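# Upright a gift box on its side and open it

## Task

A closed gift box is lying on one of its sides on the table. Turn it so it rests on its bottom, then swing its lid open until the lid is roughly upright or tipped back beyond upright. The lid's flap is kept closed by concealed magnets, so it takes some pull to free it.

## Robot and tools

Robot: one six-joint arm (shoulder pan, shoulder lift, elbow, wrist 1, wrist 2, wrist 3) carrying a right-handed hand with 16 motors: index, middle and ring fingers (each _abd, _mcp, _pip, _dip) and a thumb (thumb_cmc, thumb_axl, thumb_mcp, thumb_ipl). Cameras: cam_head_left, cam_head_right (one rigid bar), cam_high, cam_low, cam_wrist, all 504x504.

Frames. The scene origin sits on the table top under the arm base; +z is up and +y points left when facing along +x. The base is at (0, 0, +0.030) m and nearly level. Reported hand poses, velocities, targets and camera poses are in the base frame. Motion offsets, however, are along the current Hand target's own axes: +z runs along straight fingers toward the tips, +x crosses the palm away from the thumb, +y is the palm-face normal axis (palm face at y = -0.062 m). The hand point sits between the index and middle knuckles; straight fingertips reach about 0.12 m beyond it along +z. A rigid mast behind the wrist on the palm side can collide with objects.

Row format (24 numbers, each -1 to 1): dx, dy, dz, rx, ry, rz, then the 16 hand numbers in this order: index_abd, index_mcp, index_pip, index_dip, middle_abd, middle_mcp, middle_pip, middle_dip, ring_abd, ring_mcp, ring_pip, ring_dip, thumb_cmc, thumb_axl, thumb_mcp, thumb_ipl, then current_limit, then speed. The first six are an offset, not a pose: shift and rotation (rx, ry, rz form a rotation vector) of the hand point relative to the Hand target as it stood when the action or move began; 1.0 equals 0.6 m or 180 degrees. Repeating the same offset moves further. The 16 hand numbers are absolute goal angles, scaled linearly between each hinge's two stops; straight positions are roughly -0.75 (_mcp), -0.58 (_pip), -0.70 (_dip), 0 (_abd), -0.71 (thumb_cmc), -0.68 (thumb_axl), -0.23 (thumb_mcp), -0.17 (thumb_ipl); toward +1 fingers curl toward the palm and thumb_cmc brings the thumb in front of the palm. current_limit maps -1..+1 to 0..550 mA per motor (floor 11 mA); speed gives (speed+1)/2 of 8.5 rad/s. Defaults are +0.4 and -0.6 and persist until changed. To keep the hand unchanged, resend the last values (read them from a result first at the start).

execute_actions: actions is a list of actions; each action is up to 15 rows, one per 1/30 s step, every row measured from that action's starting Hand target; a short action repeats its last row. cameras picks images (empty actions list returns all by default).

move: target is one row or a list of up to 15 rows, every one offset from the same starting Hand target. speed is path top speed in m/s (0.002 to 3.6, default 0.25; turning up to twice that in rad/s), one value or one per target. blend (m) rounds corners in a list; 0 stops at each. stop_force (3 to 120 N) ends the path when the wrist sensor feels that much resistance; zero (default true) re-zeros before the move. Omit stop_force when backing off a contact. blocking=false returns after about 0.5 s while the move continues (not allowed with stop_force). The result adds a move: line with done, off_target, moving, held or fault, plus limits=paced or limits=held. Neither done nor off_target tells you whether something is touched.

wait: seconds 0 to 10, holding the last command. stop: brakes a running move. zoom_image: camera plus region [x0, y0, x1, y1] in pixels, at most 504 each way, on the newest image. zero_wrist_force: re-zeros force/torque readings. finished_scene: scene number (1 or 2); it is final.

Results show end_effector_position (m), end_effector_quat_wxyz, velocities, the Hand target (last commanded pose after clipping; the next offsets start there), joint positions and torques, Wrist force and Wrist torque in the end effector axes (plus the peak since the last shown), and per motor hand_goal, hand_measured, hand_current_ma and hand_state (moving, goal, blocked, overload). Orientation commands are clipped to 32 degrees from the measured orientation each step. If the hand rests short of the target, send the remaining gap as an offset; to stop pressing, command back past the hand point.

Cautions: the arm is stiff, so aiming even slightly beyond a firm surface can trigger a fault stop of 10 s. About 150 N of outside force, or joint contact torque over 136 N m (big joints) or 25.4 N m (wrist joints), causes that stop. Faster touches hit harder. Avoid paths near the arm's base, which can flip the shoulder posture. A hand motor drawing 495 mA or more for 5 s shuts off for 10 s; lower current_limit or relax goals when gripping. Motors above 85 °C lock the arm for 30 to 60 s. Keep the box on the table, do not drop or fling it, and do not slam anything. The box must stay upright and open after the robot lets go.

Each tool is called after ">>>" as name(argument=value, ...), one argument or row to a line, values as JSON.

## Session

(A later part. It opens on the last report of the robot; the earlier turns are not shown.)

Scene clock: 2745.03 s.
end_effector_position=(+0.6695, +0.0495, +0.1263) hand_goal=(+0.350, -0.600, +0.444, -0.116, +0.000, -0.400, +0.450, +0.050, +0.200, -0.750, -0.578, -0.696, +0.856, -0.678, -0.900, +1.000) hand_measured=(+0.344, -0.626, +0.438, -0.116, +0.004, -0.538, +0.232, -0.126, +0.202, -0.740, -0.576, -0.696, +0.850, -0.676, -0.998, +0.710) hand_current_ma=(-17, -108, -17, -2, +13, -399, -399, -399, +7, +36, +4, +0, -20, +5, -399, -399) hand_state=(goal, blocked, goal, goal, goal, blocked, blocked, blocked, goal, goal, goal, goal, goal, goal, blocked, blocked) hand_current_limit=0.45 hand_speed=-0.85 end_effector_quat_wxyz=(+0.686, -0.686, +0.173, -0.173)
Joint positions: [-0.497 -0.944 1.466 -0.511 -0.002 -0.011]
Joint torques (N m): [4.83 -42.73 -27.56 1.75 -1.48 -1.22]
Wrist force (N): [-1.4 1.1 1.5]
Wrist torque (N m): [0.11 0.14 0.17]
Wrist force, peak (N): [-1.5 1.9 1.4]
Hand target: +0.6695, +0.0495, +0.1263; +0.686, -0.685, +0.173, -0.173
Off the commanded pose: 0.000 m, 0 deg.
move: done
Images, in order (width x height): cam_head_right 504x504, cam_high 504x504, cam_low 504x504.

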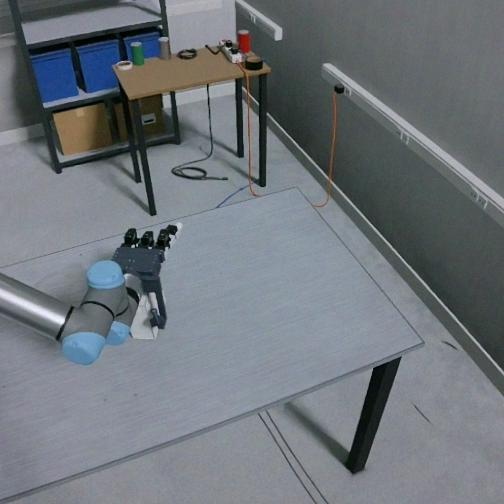

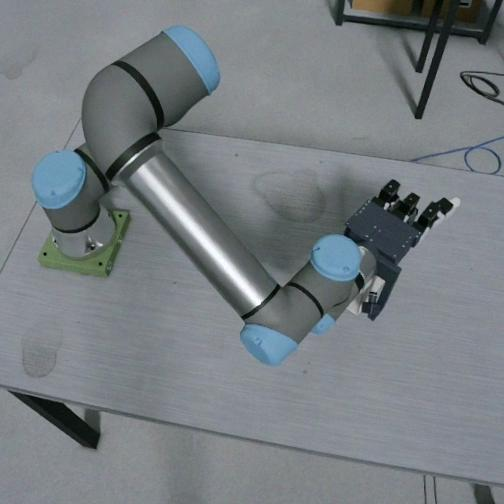

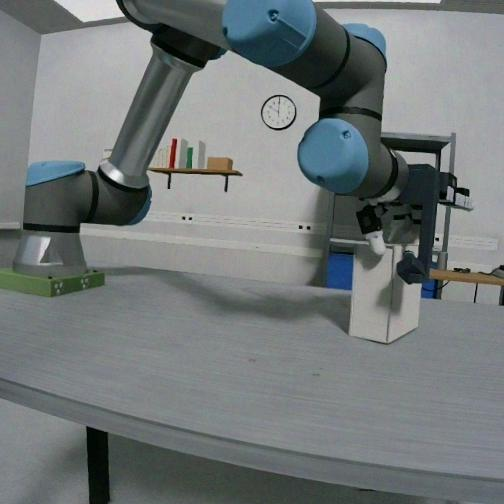

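>>> move(
  target=[0,0,0,0,0,0, 0.35,-0.2,0.5,0.0,0,-0.4,0.45,0.05,0.2,-0.75,-0.577,-0.696,0.857,-0.677,-0.9,1,0.78,-0.85],
)

>>> move(
  target=[0,-0.018,0,0,0,0, 0.35,0.2,0.5,0.0,0,-0.4,0.45,0.05,0.2,-0.75,-0.577,-0.696,0.857,-0.677,-0.9,1,0.78,-0.85],
  speed=0.02,
  cameras=["cam_high","cam_low","cam_head_right"],
)

>>> zoom_image(
  camera="cam_low",
  region=[280, 180, 440, 350],
)

>>> zoom_image(
  camera="cam_high",
  region=[290, 180, 430, 320],
)

Scene clock: 2758.60 s.
end_effector_position=(+0.6695, +0.0495, +0.1263) hand_goal=(+0.350, -0.200, +0.500, +0.000, +0.000, -0.400, +0.450, +0.050, +0.200, -0.750, -0.578, -0.696, +0.856, -0.678, -0.900, +1.000) hand_measured=(+0.338, -0.482, +0.482, +0.006, +0.006, -0.538, +0.232, -0.114, +0.202, -0.740, -0.576, -0.696, +0.850, -0.676, -0.998, +0.710) hand_current_ma=(-38, -489, -70, +22, +19, -490, -489, -490, +7, +36, +4, +0, -21, +5, -490, -489) hand_state=(goal, blocked, goal, goal, goal, blocked, blocked, blocked, goal, goal, goal, goal, goal, goal, blocked, blocked) hand_current_limit=0.78 hand_speed=-0.85 end_effector_quat_wxyz=(+0.686, -0.686, +0.173, -0.173)
Joint positions: [-0.497 -0.944 1.466 -0.511 -0.002 -0.011]
Joint torques (N m): [2.75 -43.86 -27.01 1.54 -1.36 -1.34]
Wrist force (N): [-2.2 -1.9 2.0]
Wrist torque (N m): [-0.17 0.24 0.26]
Wrist force, peak (N): [-2.0 -2.0 2.2]
Hand target: +0.6695, +0.0495, +0.1263; +0.686, -0.685, +0.173, -0.173
Off the commanded pose: 0.000 m, 0 deg.
move: done

Scene clock: 2760.17 s.
end_effector_position=(+0.6695, +0.0495, +0.1371) hand_goal=(+0.350, +0.200, +0.500, +0.000, +0.000, -0.400, +0.450, +0.050, +0.200, -0.750, -0.578, -0.696, +0.856, -0.678, -0.900, +1.000) hand_measured=(+0.346, +0.182, +0.500, +0.002, +0.006, -0.562, +0.232, -0.050, +0.202, -0.740, -0.576, -0.696, +0.846, -0.676, -0.998, +0.710) hand_current_ma=(-9, -73, +2, +7, +18, -490, -490, -449, +7, +36, +4, +0, -36, +6, -490, -490) hand_state=(goal, moving, goal, goal, goal, blocked, blocked, blocked, goal, goal, goal, goal, goal, goal, blocked, blocked) hand_current_limit=0.78 hand_speed=-0.85 end_effector_quat_wxyz=(+0.686, -0.686, +0.173, -0.173)
Joint positions: [-0.497 -0.958 1.46 -0.5 -0.002 -0.001]
Joint torques (N m): [3.59 -56.89 -28.2 1.83 -0.82 1.14]
Wrist force (N): [-1.4 2.2 1.5]
Wrist torque (N m): [0.20 0.13 0.18]
Wrist force, peak (N): [-2.2 -2.0 1.9]
Hand target: +0.6695, +0.0495, +0.1371; +0.686, -0.685, +0.173, -0.173
Off the commanded pose: 0.000 m, 0 deg.
move: done
Images, in order (width x height): cam_head_right 504x504, cam_high 504x504, cam_low 504x504.

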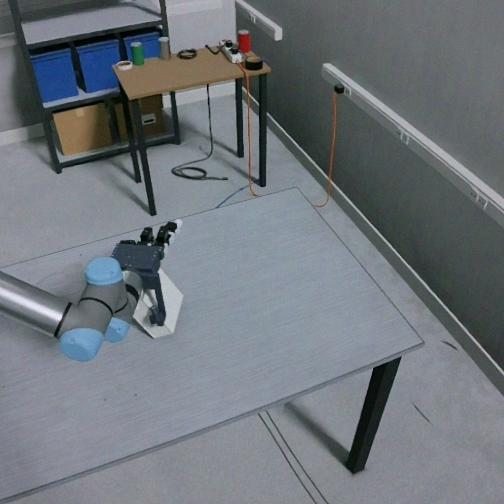

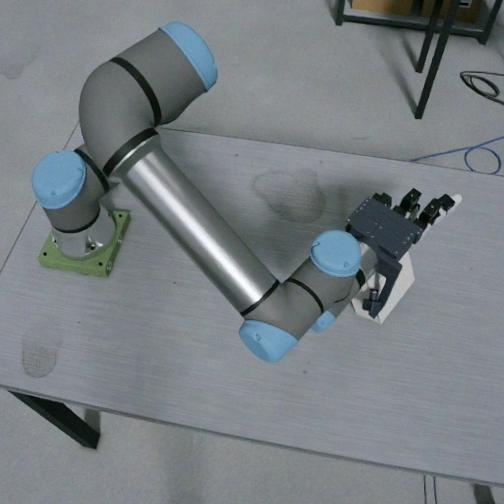

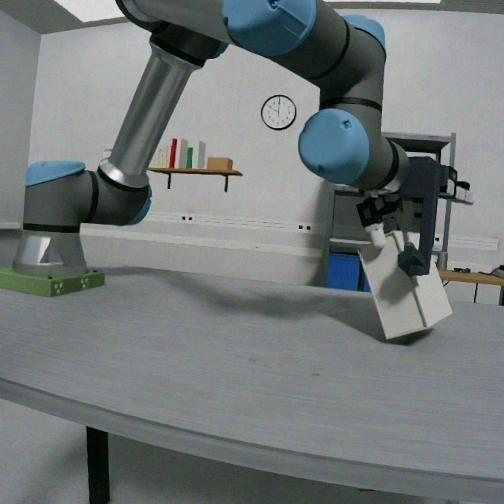

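Scaled by 2.965.

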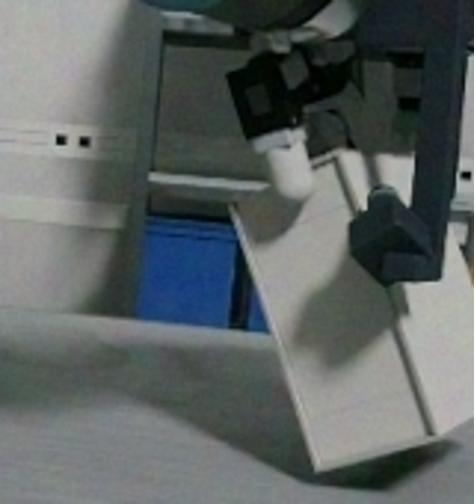

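Scaled by 3.600.

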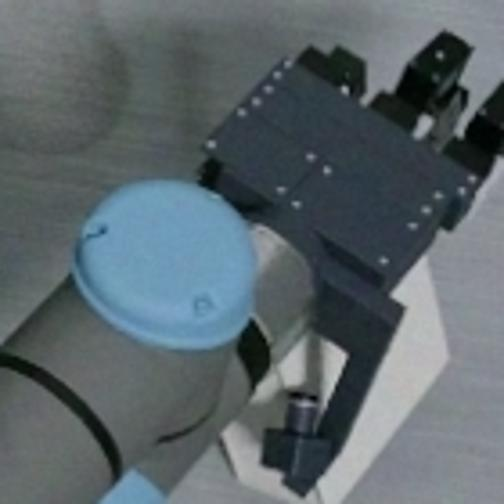

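>>> move(
  target=[0,0,0,0,0,0, 0.35,-1,0.3,-0.116,0,-0.4,0.45,0.05,0.2,-0.75,-0.577,-0.696,0.857,-0.677,-0.9,1,0.4,-0.85],
)

>>> move(
  target=[0,-0.02,0,0,0,0, 0.35,-1,0.3,-0.116,0,-0.4,0.45,0.05,0.2,-0.75,-0.577,-0.696,0.857,-0.677,-0.9,1,0.4,-0.85],
  cameras=["cam_high","cam_low","cam_head_right"],
  speed=0.05,
)

>>> zoom_image(
  camera="cam_low",
  region=[280, 180, 440, 350],
)

>>> zoom_image(
  camera="cam_head_right",
  region=[80, 210, 200, 360],
)

Scene clock: 2863.40 s.
end_effector_position=(+0.6695, +0.0495, +0.1371) hand_goal=(+0.350, -1.000, +0.300, -0.116, +0.000, -0.400, +0.450, +0.050, +0.200, -0.750, -0.578, -0.696, +0.856, -0.678, -0.900, +1.000) hand_measured=(+0.348, -0.982, +0.306, -0.114, +0.004, -0.574, +0.226, -0.026, +0.202, -0.740, -0.576, -0.696, +0.842, -0.676, -0.998, +0.710) hand_current_ma=(-8, +71, +19, +7, +14, -385, -385, -332, +7, +36, +4, +0, -48, +6, -385, -385) hand_state=(goal, goal, goal, goal, goal, blocked, blocked, blocked, goal, goal, goal, goal, goal, goal, blocked, blocked) hand_current_limit=0.40 hand_speed=-0.85 end_effector_quat_wxyz=(+0.686, -0.686, +0.173, -0.173)
Joint positions: [-0.497 -0.958 1.46 -0.5 -0.002 -0.001]
Joint torques (N m): [3.66 -39.32 -27.87 1.95 0.5 -1.52]
Wrist force (N): [-1.3 2.4 1.4]
Wrist torque (N m): [0.18 0.13 0.15]
Wrist force, peak (N): [-1.9 2.5 1.6]
Hand target: +0.6695, +0.0495, +0.1371; +0.686, -0.685, +0.173, -0.173
Off the commanded pose: 0.000 m, 0 deg.
move: done

Scene clock: 2864.20 s.
end_effector_position=(+0.6695, +0.0495, +0.1488) hand_goal=(+0.350, -1.000, +0.300, -0.116, +0.000, -0.400, +0.450, +0.050, +0.200, -0.750, -0.578, -0.696, +0.856, -0.678, -0.900, +1.000) hand_measured=(+0.348, -0.982, +0.306, -0.114, +0.004, -0.574, +0.226, -0.026, +0.202, -0.740, -0.576, -0.696, +0.842, -0.676, -0.998, +0.710) hand_current_ma=(-8, +71, +19, +7, +13, -385, -385, -332, +7, +36, +4, +0, -48, +6, -385, -385) hand_state=(goal, goal, goal, goal, goal, blocked, blocked, blocked, goal, goal, goal, goal, goal, goal, blocked, blocked) hand_current_limit=0.40 hand_speed=-0.85 end_effector_quat_wxyz=(+0.686, -0.686, +0.173, -0.173)
Joint positions: [-0.497 -0.974 1.452 -0.489 -0.002 0.011]
Joint torques (N m): [3.32 -57.01 -29.09 1.51 1.21 1.85]
Wrist force (N): [-1.5 2.5 1.4]
Wrist torque (N m): [0.19 0.15 0.13]
Wrist force, peak (N): [-1.5 2.7 1.5]
Hand target: +0.6696, +0.0495, +0.1491; +0.686, -0.685, +0.173, -0.173
Off the commanded pose: 0.000 m, 0 deg.
move: done
Images, in order (width x height): cam_head_right 504x504, cam_high 504x504, cam_low 504x504.

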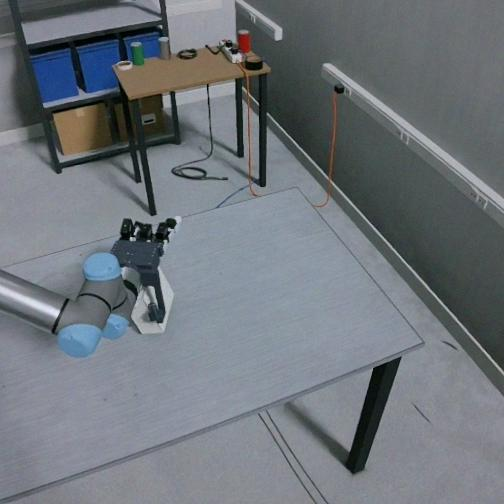

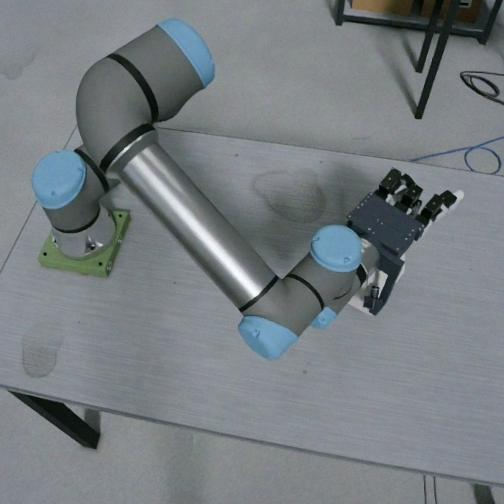

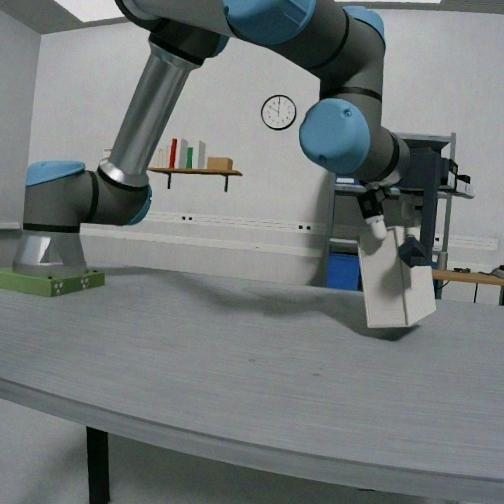

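Scaled by 2.965.

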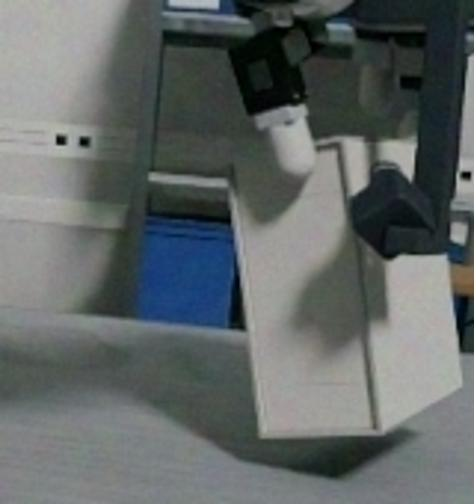

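Scaled by 3.360.

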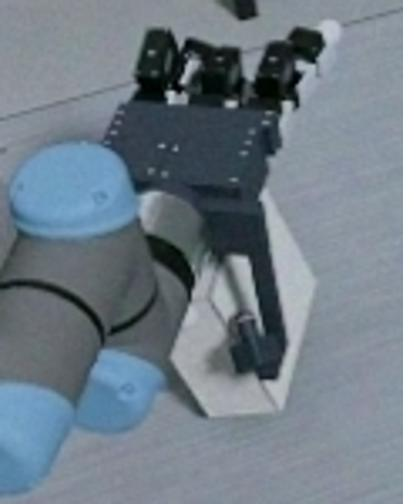

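>>> move(
  target=[0,0.06,0,0,0,0, 0.35,-1,0.3,-0.116,0,-0.4,0.45,0.05,0.2,-0.75,-0.577,-0.696,0.857,-0.677,-0.9,1,0.3,-0.85],
  speed=0.03,
  stop_force=3,
)

>>> move(
  target=[0,0,0,0,0,0, 0.35,-1,0.3,-0.116,0,-0.6,-0.11,-0.333,0.2,-0.75,-0.577,-0.696,0.857,-0.677,-1,0.4,0.3,-0.95],
)

>>> move(
  target=[-0.04,-0.2,0,0,0,0, 0.35,-1,0.3,-0.116,0,-0.6,-0.11,-0.333,0.2,-0.75,-0.577,-0.696,0.857,-0.677,-1,0.4,0.3,-0.8],
  cameras=["cam_high","cam_low","cam_head_right"],
)

>>> zoom_image(
  camera="cam_low",
  region=[280, 180, 440, 350],
)

>>> zoom_image(
  camera="cam_high",
  region=[290, 180, 430, 320],
)

Scene clock: 2886.23 s.
end_effector_position=(+0.6695, +0.0495, +0.1304) hand_goal=(+0.350, -1.000, +0.300, -0.116, +0.000, -0.400, +0.450, +0.050, +0.200, -0.750, -0.578, -0.696, +0.856, -0.678, -0.900, +1.000) hand_measured=(+0.348, -0.982, +0.306, -0.114, +0.004, -0.584, +0.226, -0.014, +0.202, -0.740, -0.576, -0.696, +0.848, -0.676, -0.998, +0.716) hand_current_ma=(-7, +69, +19, +7, +13, -358, -357, -275, +7, +37, +4, +0, -31, +6, -358, -358) hand_state=(goal, goal, goal, goal, goal, blocked, blocked, blocked, goal, goal, goal, goal, goal, goal, blocked, blocked) hand_current_limit=0.30 hand_speed=-0.85 end_effector_quat_wxyz=(+0.686, -0.686, +0.173, -0.173)
Joint positions: [-0.497 -0.949 1.464 -0.506 -0.002 -0.008]
Joint torques (N m): [-7.59 -56.72 -28.07 1.83 0.36 1.58]
Wrist force (N): [-1.4 2.4 1.2]
Wrist torque (N m): [0.19 0.14 0.14]
Wrist force, peak (N): [-1.2 -4.0 2.7]
Hand target: +0.6695, +0.0495, +0.1304; +0.686, -0.686, +0.173, -0.173 (not the last commanded pose)
Off the commanded pose: 0.017 m, 0 deg.
move: contact

Scene clock: 2889.33 s.
end_effector_position=(+0.6695, +0.0495, +0.1305) hand_goal=(+0.350, -1.000, +0.300, -0.116, +0.000, -0.600, -0.110, -0.334, +0.200, -0.750, -0.578, -0.696, +0.856, -0.678, -1.000, +0.400) hand_measured=(+0.348, -0.982, +0.306, -0.114, +0.004, -0.588, -0.104, -0.332, +0.202, -0.740, -0.576, -0.696, +0.850, -0.676, -0.998, +0.402) hand_current_ma=(-7, +69, +19, +7, +9, +45, +20, +8, +7, +37, +4, +0, -20, +6, +7, +13) hand_state=(goal, goal, goal, goal, goal, goal, goal, goal, goal, goal, goal, goal, goal, goal, goal, goal) hand_current_limit=0.30 hand_speed=-0.95 end_effector_quat_wxyz=(+0.686, -0.686, +0.173, -0.173)
Joint positions: [-0.497 -0.949 1.464 -0.506 -0.002 -0.008]
Joint torques (N m): [-0.65 -43.5 -13.32 1.85 0.22 0.96]
Wrist force (N): [-1.3 0.1 1.4]
Wrist torque (N m): [0.03 0.13 0.11]
Wrist force, peak (N): [-1.5 2.6 1.3]
Hand target: +0.6695, +0.0495, +0.1304; +0.686, -0.686, +0.173, -0.173
Off the commanded pose: 0.000 m, 0 deg.
move: done

Scene clock: 2890.50 s.
end_effector_position=(+0.6485, +0.0609, +0.2502) hand_goal=(+0.350, -1.000, +0.300, -0.116, +0.000, -0.600, -0.110, -0.334, +0.200, -0.750, -0.578, -0.696, +0.856, -0.678, -1.000, +0.400) hand_measured=(+0.348, -0.984, +0.306, -0.114, +0.004, -0.588, -0.104, -0.332, +0.202, -0.740, -0.576, -0.696, +0.850, -0.676, -0.998, +0.402) hand_current_ma=(-7, +65, +19, +7, +9, +45, +19, +8, +7, +37, +4, +0, -19, +6, +7, +12) hand_state=(goal, goal, goal, goal, goal, goal, goal, goal, goal, goal, goal, goal, goal, goal, goal, goal) hand_current_limit=0.30 hand_speed=-0.80 end_effector_quat_wxyz=(+0.686, -0.686, +0.173, -0.173)
Joint positions: [-0.497 -1.136 1.429 -0.391 -0.002 0.098]
Joint torques (N m): [-8.33 -51.19 -28.77 2.22 -1.38 1.16]
Wrist force (N): [-1.2 -0.1 1.3]
Wrist torque (N m): [-0.03 0.16 0.08]
Wrist force, peak (N): [-1.3 1.6 1.4]
Hand target: +0.6485, +0.0609, +0.2505; +0.686, -0.686, +0.173, -0.173
Off the commanded pose: 0.000 m, 0 deg.
move: done
Images, in order (width x height): cam_head_right 504x504, cam_high 504x504, cam_low 504x504.

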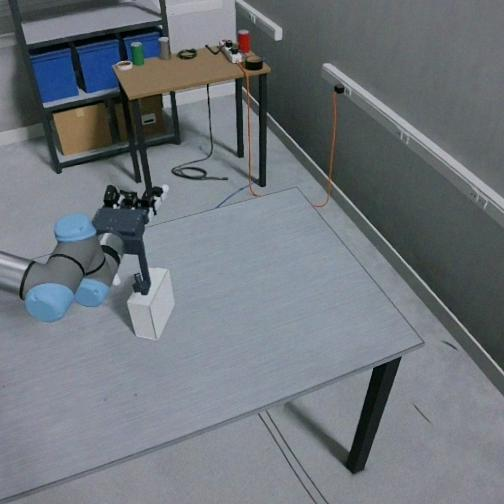

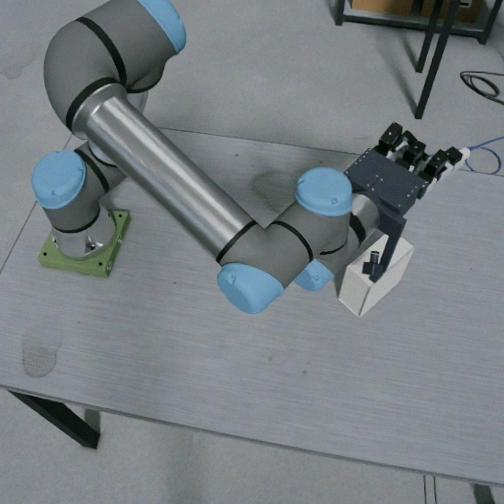

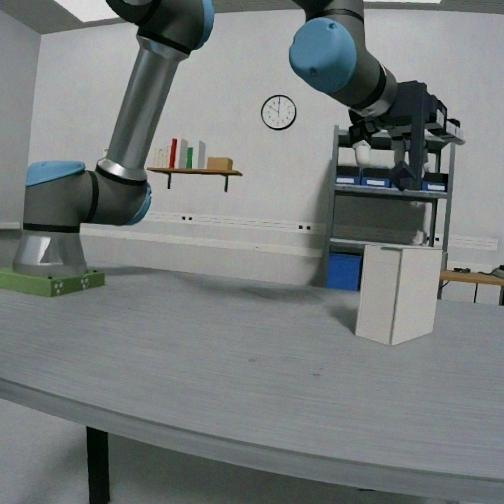

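Scaled by 2.965.

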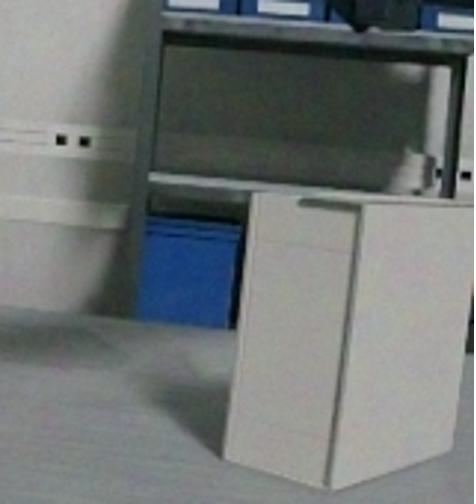

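Scaled by 3.600.

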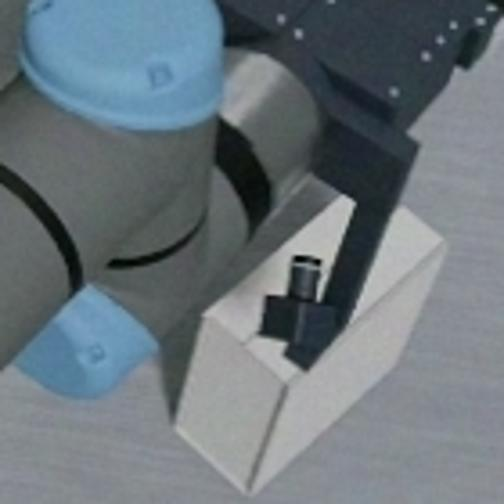

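>>> move(
  target=[-0.0467,-0.15,-0.0838,0,-0.2517,0, 0,-0.342,-0.869,-0.957,0,-0.685,-0.431,-0.406,0,-0.342,-0.869,-0.957,-0.5,-0.677,-0.226,-0.168,0.4,-0.7],
)

>>> move(
  target=[0.055,-0.05,-0.104,-0.389,0.175,0.327, 0,-0.342,-0.869,-0.957,0,-0.685,-0.431,-0.406,0,-0.342,-0.869,-0.957,-0.5,-0.677,-0.226,-0.168,0.4,-0.7],
)

>>> move(
  target=[0,0,0,-0.0937,0.0826,-0.536, 0,-0.342,-0.869,-0.957,0,-0.685,-0.431,-0.406,0,-0.342,-0.869,-0.957,-0.5,-0.677,-0.226,-0.168,0.4,-0.7],
  cameras=["cam_high","cam_low"],
)

Scene clock: 2943.43 s.
end_effector_position=(+0.5999, +0.0299, +0.3404) hand_goal=(+0.000, -0.342, -0.870, -0.958, +0.000, -0.686, -0.432, -0.406, +0.000, -0.342, -0.870, -0.958, -0.500, -0.678, -0.226, -0.168) hand_measured=(+0.004, -0.336, -0.862, -0.954, +0.004, -0.664, -0.424, -0.404, +0.002, -0.334, -0.862, -0.954, -0.482, -0.676, -0.228, -0.166) hand_current_ma=(+8, +22, +29, +10, +9, +91, +24, +9, +8, +28, +26, +11, +70, +5, -8, +10) hand_state=(goal, goal, goal, goal, goal, blocked, goal, goal, goal, goal, goal, goal, goal, goal, goal, goal) hand_current_limit=0.40 hand_speed=-0.70 end_effector_quat_wxyz=(+0.699, -0.699, -0.104, +0.104)
Joint positions: [-0.448 -0.734 0.534 0.2 -0.744 0]
Joint torques (N m): [5.02 -45.38 -29.69 3.24 -1.79 -1.58]
Wrist force (N): [-0.8 0.0 1.0]
Wrist torque (N m): [-0.04 0.03 0.16]
Wrist force, peak (N): [-1.3 0.7 1.5]
Hand target: +0.5999, +0.0299, +0.3405; +0.700, -0.699, -0.104, +0.104
Off the commanded pose: 0.000 m, 0 deg.
move: done

Scene clock: 2947.70 s.
end_effector_position=(+0.6497, -0.0202, +0.3704) hand_goal=(+0.000, -0.342, -0.870, -0.958, +0.000, -0.686, -0.432, -0.406, +0.000, -0.342, -0.870, -0.958, -0.500, -0.678, -0.226, -0.168) hand_measured=(+0.002, -0.342, -0.868, -0.956, +0.004, -0.684, -0.430, -0.404, +0.002, -0.342, -0.868, -0.956, -0.496, -0.676, -0.224, -0.166) hand_current_ma=(+8, -1, +9, +8, +9, +8, +6, +7, +8, -1, +8, +9, +11, +5, +8, +10) hand_state=(goal, goal, goal, goal, goal, goal, goal, goal, goal, goal, goal, goal, goal, goal, goal, goal) hand_current_limit=0.40 hand_speed=-0.70 end_effector_quat_wxyz=(-0.064, +0.916, -0.363, -0.161)
Joint positions: [-0.206 -0.728 0.3 -0.843 -1.391 2.092]
Joint torques (N m): [5.15 -46.16 -30.11 -0.07 -1.38 1.76]
Wrist force (N): [-0.3 -0.4 0.0]
Wrist torque (N m): [-0.04 -0.09 -0.13]
Wrist force, peak (N): [-1.0 0.0 1.3]
Hand target: +0.6497, -0.0202, +0.3704; -0.064, +0.916, -0.363, -0.161
Off the commanded pose: 0.000 m, 0 deg.
move: done

Scene clock: 2951.90 s.
end_effector_position=(+0.6497, -0.0202, +0.3704) hand_goal=(+0.000, -0.342, -0.870, -0.958, +0.000, -0.686, -0.432, -0.406, +0.000, -0.342, -0.870, -0.958, -0.500, -0.678, -0.226, -0.168) hand_measured=(+0.002, -0.342, -0.868, -0.956, +0.004, -0.684, -0.430, -0.404, +0.002, -0.342, -0.868, -0.956, -0.498, -0.676, -0.224, -0.166) hand_current_ma=(+8, -1, +9, +8, +9, +7, +6, +7, +8, -1, +8, +9, +7, +5, +9, +10) hand_state=(goal, goal, goal, goal, goal, goal, goal, goal, goal, goal, goal, goal, goal, goal, goal, goal) hand_current_limit=0.40 hand_speed=-0.70 end_effector_quat_wxyz=(-0.001, +0.890, +0.456, +0.001)
Joint positions: [-0.146 -1.359 1.302 -1.514 -1.569 0.477]
Joint torques (N m): [-7.8 -43.56 -10.53 -4.01 1.81 -1.22]
Wrist force (N): [-0.5 0.3 -0.3]
Wrist torque (N m): [0.13 -0.05 0.01]
Wrist force, peak (N): [-0.9 0.7 -0.1]
Hand target: +0.6497, -0.0202, +0.3704; -0.001, +0.890, +0.457, +0.001
Off the commanded pose: 0.000 m, 0 deg.
move: done
Images, in order (width x height): cam_high 504x504, cam_low 504x504.

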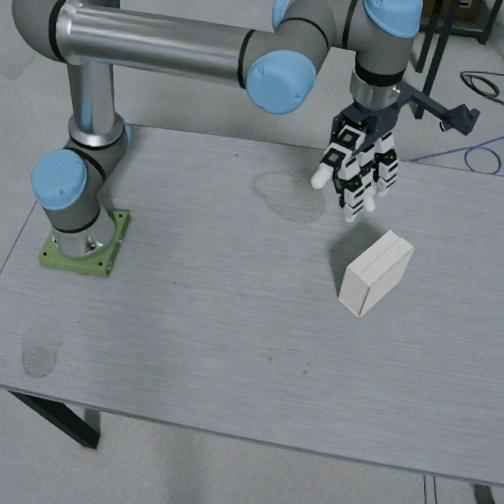

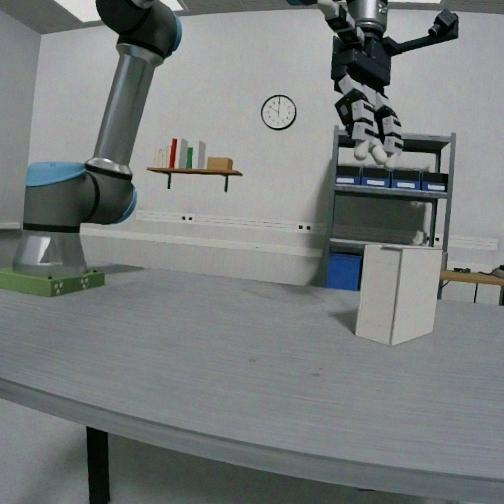

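>>> zoom_image(
  camera="cam_high",
  region=[320, 210, 430, 320],
)

>>> move(
  target=[0.0287,0.0627,0.16,0,0,0, 0,-0.342,-0.869,-0.957,0,-0.685,-0.431,-0.406,0,-0.342,-0.869,-0.957,-0.5,-0.677,-0.226,-0.168,0.4,-0.7],
  cameras=["cam_high","cam_low","cam_head_right"],
)

>>> zoom_image(
  camera="cam_high",
  region=[310, 180, 450, 320],
)

>>> zoom_image(
  camera="cam_low",
  region=[310, 180, 470, 350],
)

>>> zoom_image(
  camera="cam_head_right",
  region=[80, 210, 200, 360],
)

Scaled by 4.582.

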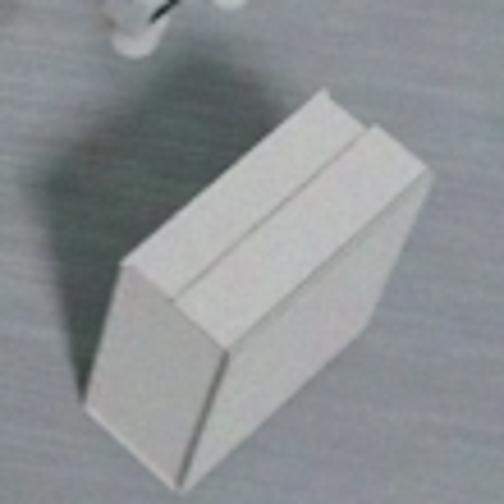

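Scene clock: 2963.80 s.
end_effector_position=(+0.6903, -0.0279, +0.2746) hand_goal=(+0.000, -0.342, -0.870, -0.958, +0.000, -0.686, -0.432, -0.406, +0.000, -0.342, -0.870, -0.958, -0.500, -0.678, -0.226, -0.168) hand_measured=(+0.002, -0.342, -0.868, -0.956, +0.004, -0.684, -0.430, -0.404, +0.002, -0.342, -0.868, -0.956, -0.498, -0.676, -0.224, -0.166) hand_current_ma=(+8, -1, +9, +8, +9, +7, +6, +7, +8, -2, +8, +9, +6, +5, +11, +10) hand_state=(goal, goal, goal, goal, goal, goal, goal, goal, goal, goal, goal, goal, goal, goal, goal, goal) hand_current_limit=0.40 hand_speed=-0.70 end_effector_quat_wxyz=(-0.001, +0.890, +0.457, +0.001)
Joint positions: [-0.149 -1.249 1.406 -1.728 -1.568 0.474]
Joint torques (N m): [-7.74 -29.76 -10.78 -4.59 -1.8 -1.63]
Wrist force (N): [-0.4 0.2 -0.1]
Wrist torque (N m): [0.12 -0.06 -0.02]
Wrist force, peak (N): [-0.7 -0.3 -1.6]
Hand target: +0.6904, -0.0279, +0.2744; -0.001, +0.890, +0.457, +0.001
Off the commanded pose: 0.000 m, 0 deg.
move: done
Images, in order (width x height): cam_head_right 504x504, cam_high 504x504, cam_low 504x504.

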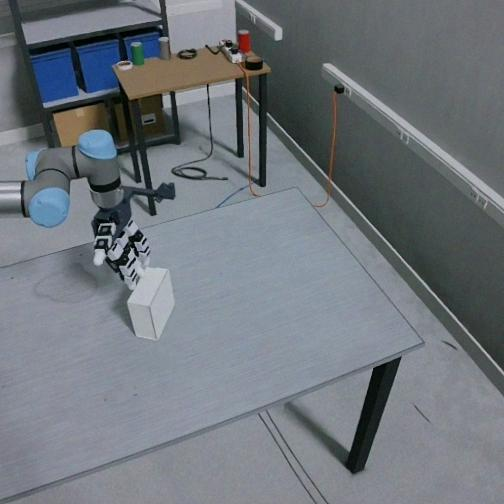

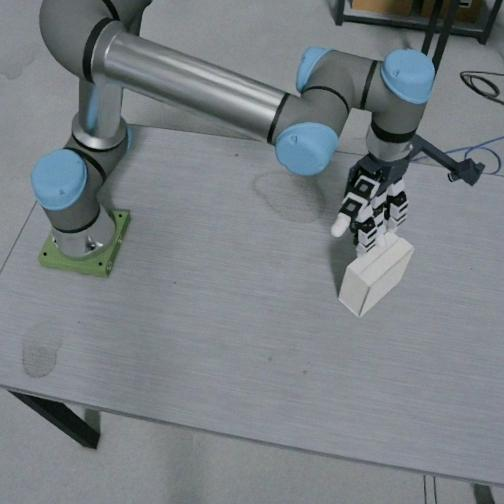

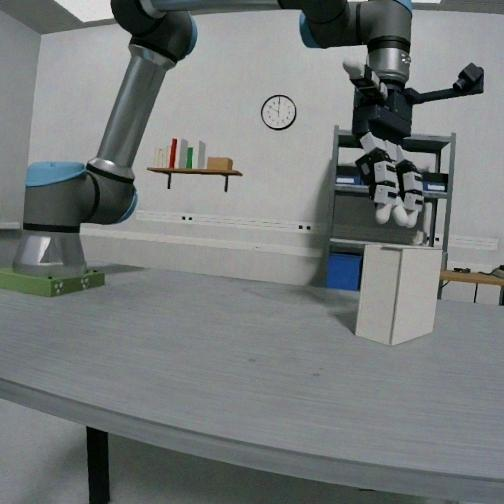

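Scaled by 3.600.

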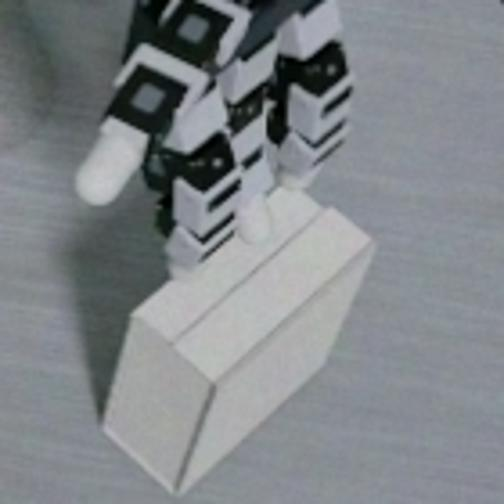

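Scaled by 2.965.

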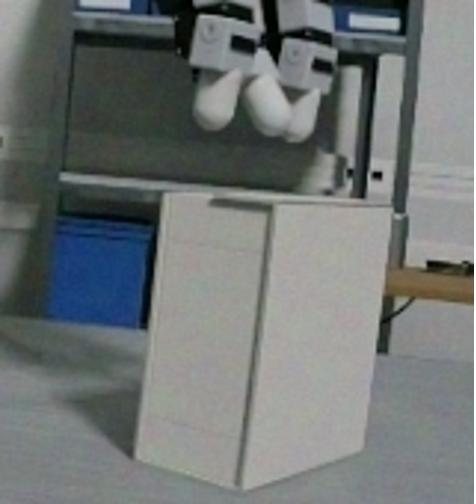

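Scaled by 3.360.

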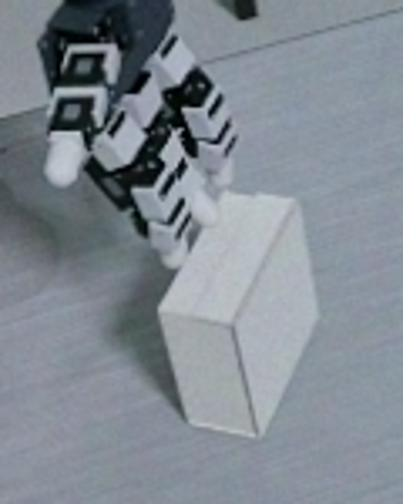

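>>> move(
  target=[
    [0,-0.006,0.035,0,0,0, 0,-0.342,-0.869,-0.957,0,-0.685,-0.431,-0.406,0,-0.342,-0.869,-0.957,-0.5,-0.677,-0.226,-0.168,0.5,-0.9],
    [0,-0.006,0.085,0,0,0, 0,-0.342,-0.869,-0.957,0,-0.685,-0.431,-0.406,0,-0.342,-0.869,-0.957,-0.5,-0.677,-0.226,-0.168,0.5,-0.9],
  ],
  speed=0.02,
  stop_force=5,
  cameras=["cam_high","cam_low","cam_head_right"],
)

>>> zoom_image(
  camera="cam_high",
  region=[310, 180, 450, 320],
)

>>> zoom_image(
  camera="cam_low",
  region=[310, 180, 470, 350],
)

>>> zoom_image(
  camera="cam_head_right",
  region=[80, 210, 200, 360],
)

Scene clock: 2991.07 s.
end_effector_position=(+0.6874, -0.0257, +0.2413) hand_goal=(+0.000, -0.342, -0.870, -0.958, +0.000, -0.686, -0.432, -0.406, +0.000, -0.342, -0.870, -0.958, -0.500, -0.678, -0.226, -0.168) hand_measured=(+0.002, -0.342, -0.868, -0.956, +0.004, -0.684, -0.430, -0.404, +0.002, -0.334, -0.876, -0.966, -0.498, -0.676, -0.224, -0.166) hand_current_ma=(+8, -2, +9, +8, +9, +6, +6, +7, +5, +26, -17, -24, +6, +5, +11, +10) hand_state=(goal, goal, goal, goal, goal, goal, goal, goal, goal, goal, goal, goal, goal, goal, goal, goal) hand_current_limit=0.50 hand_speed=-0.90 end_effector_quat_wxyz=(-0.001, +0.890, +0.457, +0.001)
Joint positions: [-0.146 -1.24 1.48 -1.811 -1.568 0.476]
Joint torques (N m): [2.1 -47.82 -31.16 -0.38 -1.34 1.39]
Wrist force (N): [-0.4 0.5 -1.5]
Wrist torque (N m): [0.25 0.03 -0.08]
Wrist force, peak (N): [-0.4 -1.1 -9.6]
Hand target: +0.6874, -0.0257, +0.2413; -0.001, +0.890, +0.457, +0.001 (not the last commanded pose)
Off the commanded pose: 0.018 m, 0 deg.
move: contact; path passed 1 of 2 targets
Images, in order (width x height): cam_head_right 504x504, cam_high 504x504, cam_low 504x504.

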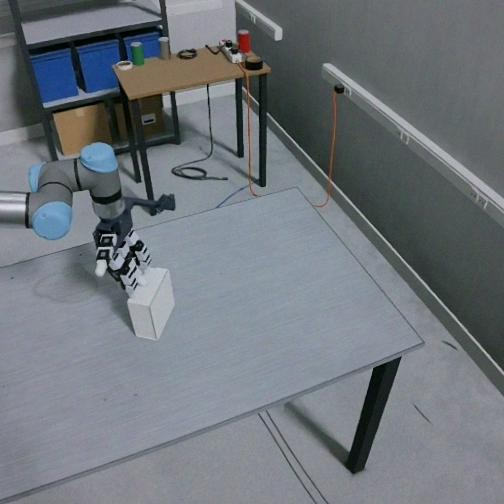

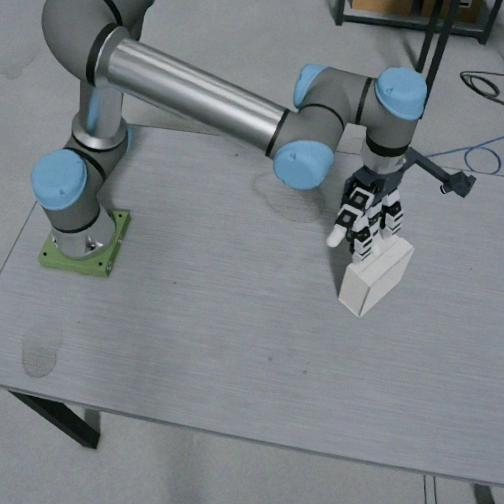

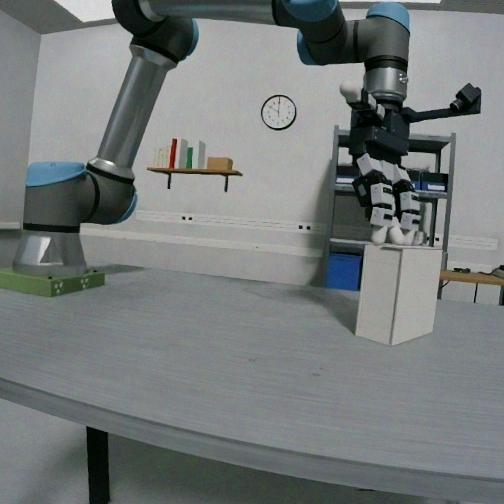

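Scaled by 3.600.

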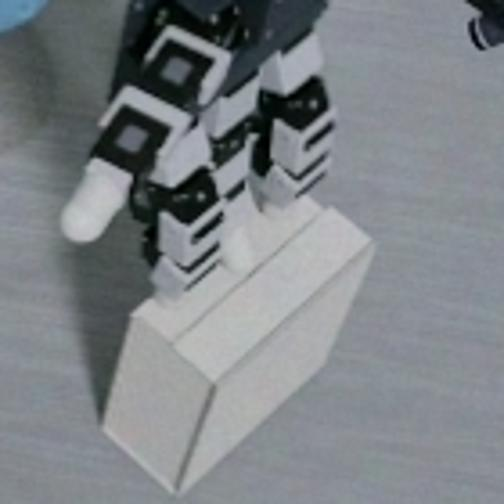

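Scaled by 2.965.

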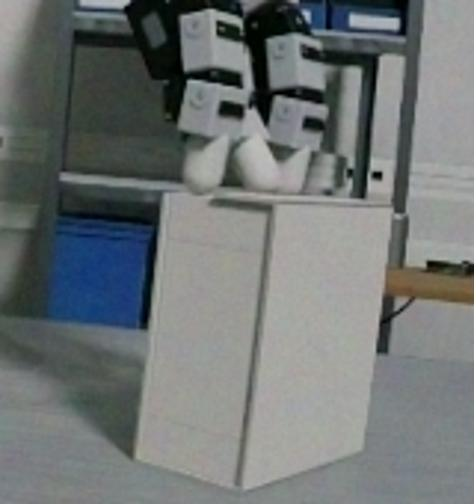

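Scaled by 3.360.

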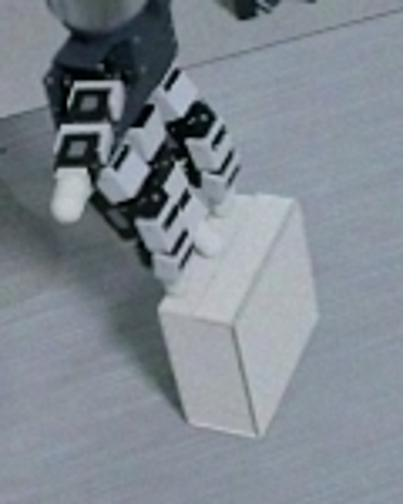

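>>> move(
  target=[0,0,0.001,0,0,0, 0,-0.342,-0.869,-0.957,0,-0.5,-0.431,-0.406,0,-0.342,-0.869,-0.957,-0.5,-0.677,-0.226,-0.168,0.5,-0.95],
)

>>> move(
  target=[0,0,0.03,0,0,0, 0,-0.342,-0.869,-0.957,0,-0.5,-0.431,-0.406,0,-0.342,-0.869,-0.957,-0.5,-0.677,-0.226,-0.168,0.78,-0.95],
  speed=0.005,
  stop_force=9,
)

>>> move(
  target=[0,0,0,0,0,0, 0,-0.42,-0.869,-0.957,0,-0.3,-0.35,-0.35,0,-0.42,-0.869,-0.957,-0.5,-0.677,-0.226,-0.168,0.78,-0.95],
  cameras=["cam_high","cam_low","cam_head_right"],
)

>>> zoom_image(
  camera="cam_high",
  region=[310, 180, 450, 320],
)

>>> zoom_image(
  camera="cam_low",
  region=[310, 180, 470, 350],
)

>>> zoom_image(
  camera="cam_head_right",
  region=[80, 210, 200, 360],
)

Scene clock: 3018.23 s.
end_effector_position=(+0.6874, -0.0257, +0.2407) hand_goal=(+0.000, -0.342, -0.870, -0.958, +0.000, -0.500, -0.432, -0.406, +0.000, -0.342, -0.870, -0.958, -0.500, -0.678, -0.226, -0.168) hand_measured=(+0.002, -0.342, -0.868, -0.956, +0.004, -0.508, -0.430, -0.404, +0.002, -0.332, -0.878, -0.968, -0.498, -0.676, -0.224, -0.166) hand_current_ma=(+8, -2, +9, +8, +9, -28, +5, +6, +5, +37, -26, -35, +6, +5, +11, +10) hand_state=(goal, goal, goal, goal, goal, goal, goal, goal, goal, goal, goal, goal, goal, goal, goal, goal) hand_current_limit=0.50 hand_speed=-0.95 end_effector_quat_wxyz=(-0.001, +0.890, +0.457, +0.001)
Joint positions: [-0.146 -1.239 1.481 -1.813 -1.568 0.476]
Joint torques (N m): [-6.22 -26.58 -7.48 -3.59 -1.28 0.65]
Wrist force (N): [-0.4 -0.6 -6.8]
Wrist torque (N m): [0.55 0.37 -0.15]
Wrist force, peak (N): [-0.3 -0.5 -7.0]
Hand target: +0.6874, -0.0257, +0.2407; -0.001, +0.890, +0.457, +0.001
Off the commanded pose: 0.000 m, 0 deg.
move: done

Scene clock: 3019.80 s.
end_effector_position=(+0.6875, -0.0257, +0.2399) hand_goal=(+0.000, -0.342, -0.870, -0.958, +0.000, -0.500, -0.432, -0.406, +0.000, -0.342, -0.870, -0.958, -0.500, -0.678, -0.226, -0.168) hand_measured=(+0.002, -0.338, -0.872, -0.962, +0.004, -0.508, -0.430, -0.404, +0.002, -0.320, -0.890, -0.982, -0.498, -0.676, -0.224, -0.166) hand_current_ma=(+6, +13, -7, -11, +9, -28, +5, +6, +3, +87, -72, -90, +6, +5, +11, +10) hand_state=(goal, goal, goal, goal, goal, goal, goal, goal, goal, blocked, goal, blocked, goal, goal, goal, goal) hand_current_limit=0.78 hand_speed=-0.95 end_effector_quat_wxyz=(-0.001, +0.890, +0.457, +0.001)
Joint positions: [-0.146 -1.239 1.483 -1.815 -1.568 0.476]
Joint torques (N m): [-6.28 -39.26 -25.88 0.49 -1.37 0.7]
Wrist force (N): [-0.7 -1.6 -13.7]
Wrist torque (N m): [1.00 0.57 -0.19]
Wrist force, peak (N): [-0.7 -2.2 -17.3]
Hand target: +0.6875, -0.0257, +0.2399; -0.001, +0.890, +0.457, +0.001 (not the last commanded pose)
Off the commanded pose: 0.017 m, 0 deg.
move: contact

Scene clock: 3021.23 s.
end_effector_position=(+0.6875, -0.0257, +0.2399) hand_goal=(+0.000, -0.420, -0.870, -0.958, +0.000, -0.300, -0.350, -0.350, +0.000, -0.420, -0.870, -0.958, -0.500, -0.678, -0.226, -0.168) hand_measured=(+0.002, -0.348, -0.862, -0.960, +0.004, -0.312, -0.356, -0.354, +0.002, -0.326, -0.886, -0.982, -0.498, -0.676, -0.224, -0.166) hand_current_ma=(+6, +326, +26, -8, +9, -49, -18, -9, +3, +442, -58, -90, +6, +5, +11, +10) hand_state=(goal, blocked, goal, goal, goal, goal, goal, goal, goal, blocked, goal, blocked, goal, goal, goal, goal) hand_current_limit=0.78 hand_speed=-0.95 end_effector_quat_wxyz=(-0.001, +0.890, +0.457, +0.001)
Joint positions: [-0.146 -1.239 1.483 -1.815 -1.568 0.476]
Joint torques (N m): [-5.91 -31.71 -16.44 0.06 -1.29 0.72]
Wrist force (N): [-0.5 0.5 -18.0]
Wrist torque (N m): [1.08 0.54 -0.12]
Wrist force, peak (N): [-0.8 0.6 -18.1]
Hand target: +0.6875, -0.0257, +0.2399; -0.001, +0.890, +0.457, +0.001
Off the commanded pose: 0.000 m, 0 deg.
move: done
Images, in order (width x height): cam_head_right 504x504, cam_high 504x504, cam_low 504x504.

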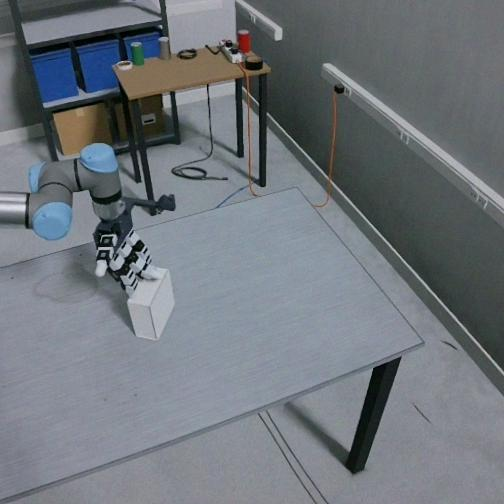

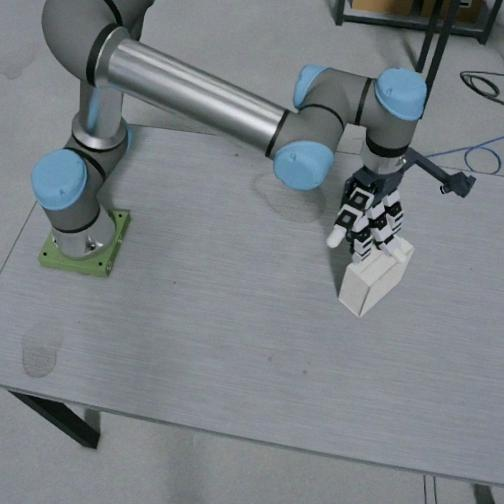

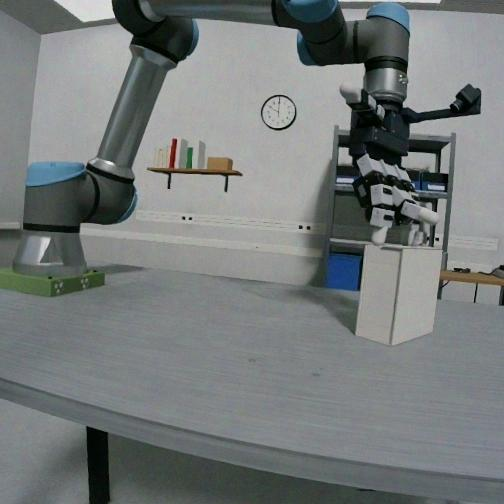

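Scaled by 3.600.

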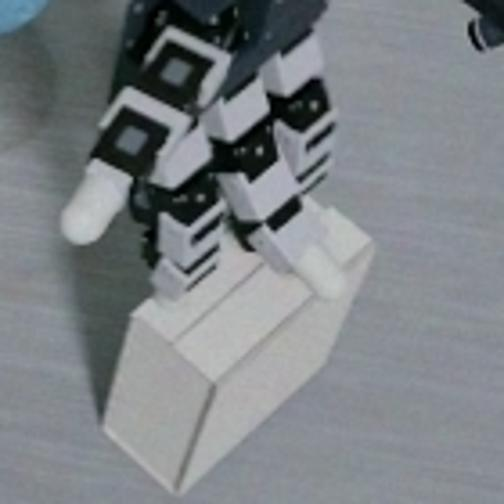

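Scaled by 2.965.

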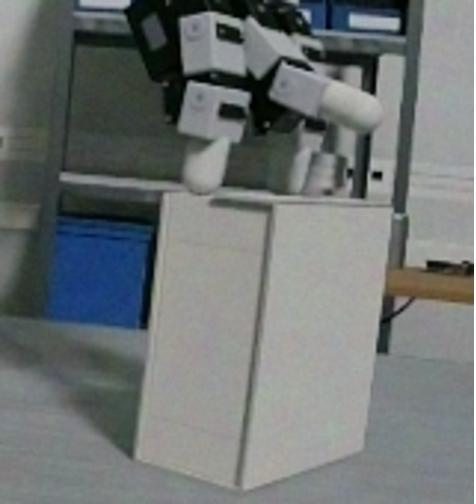

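Scaled by 3.360.

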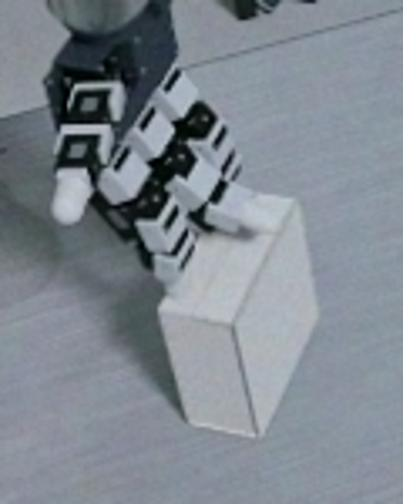

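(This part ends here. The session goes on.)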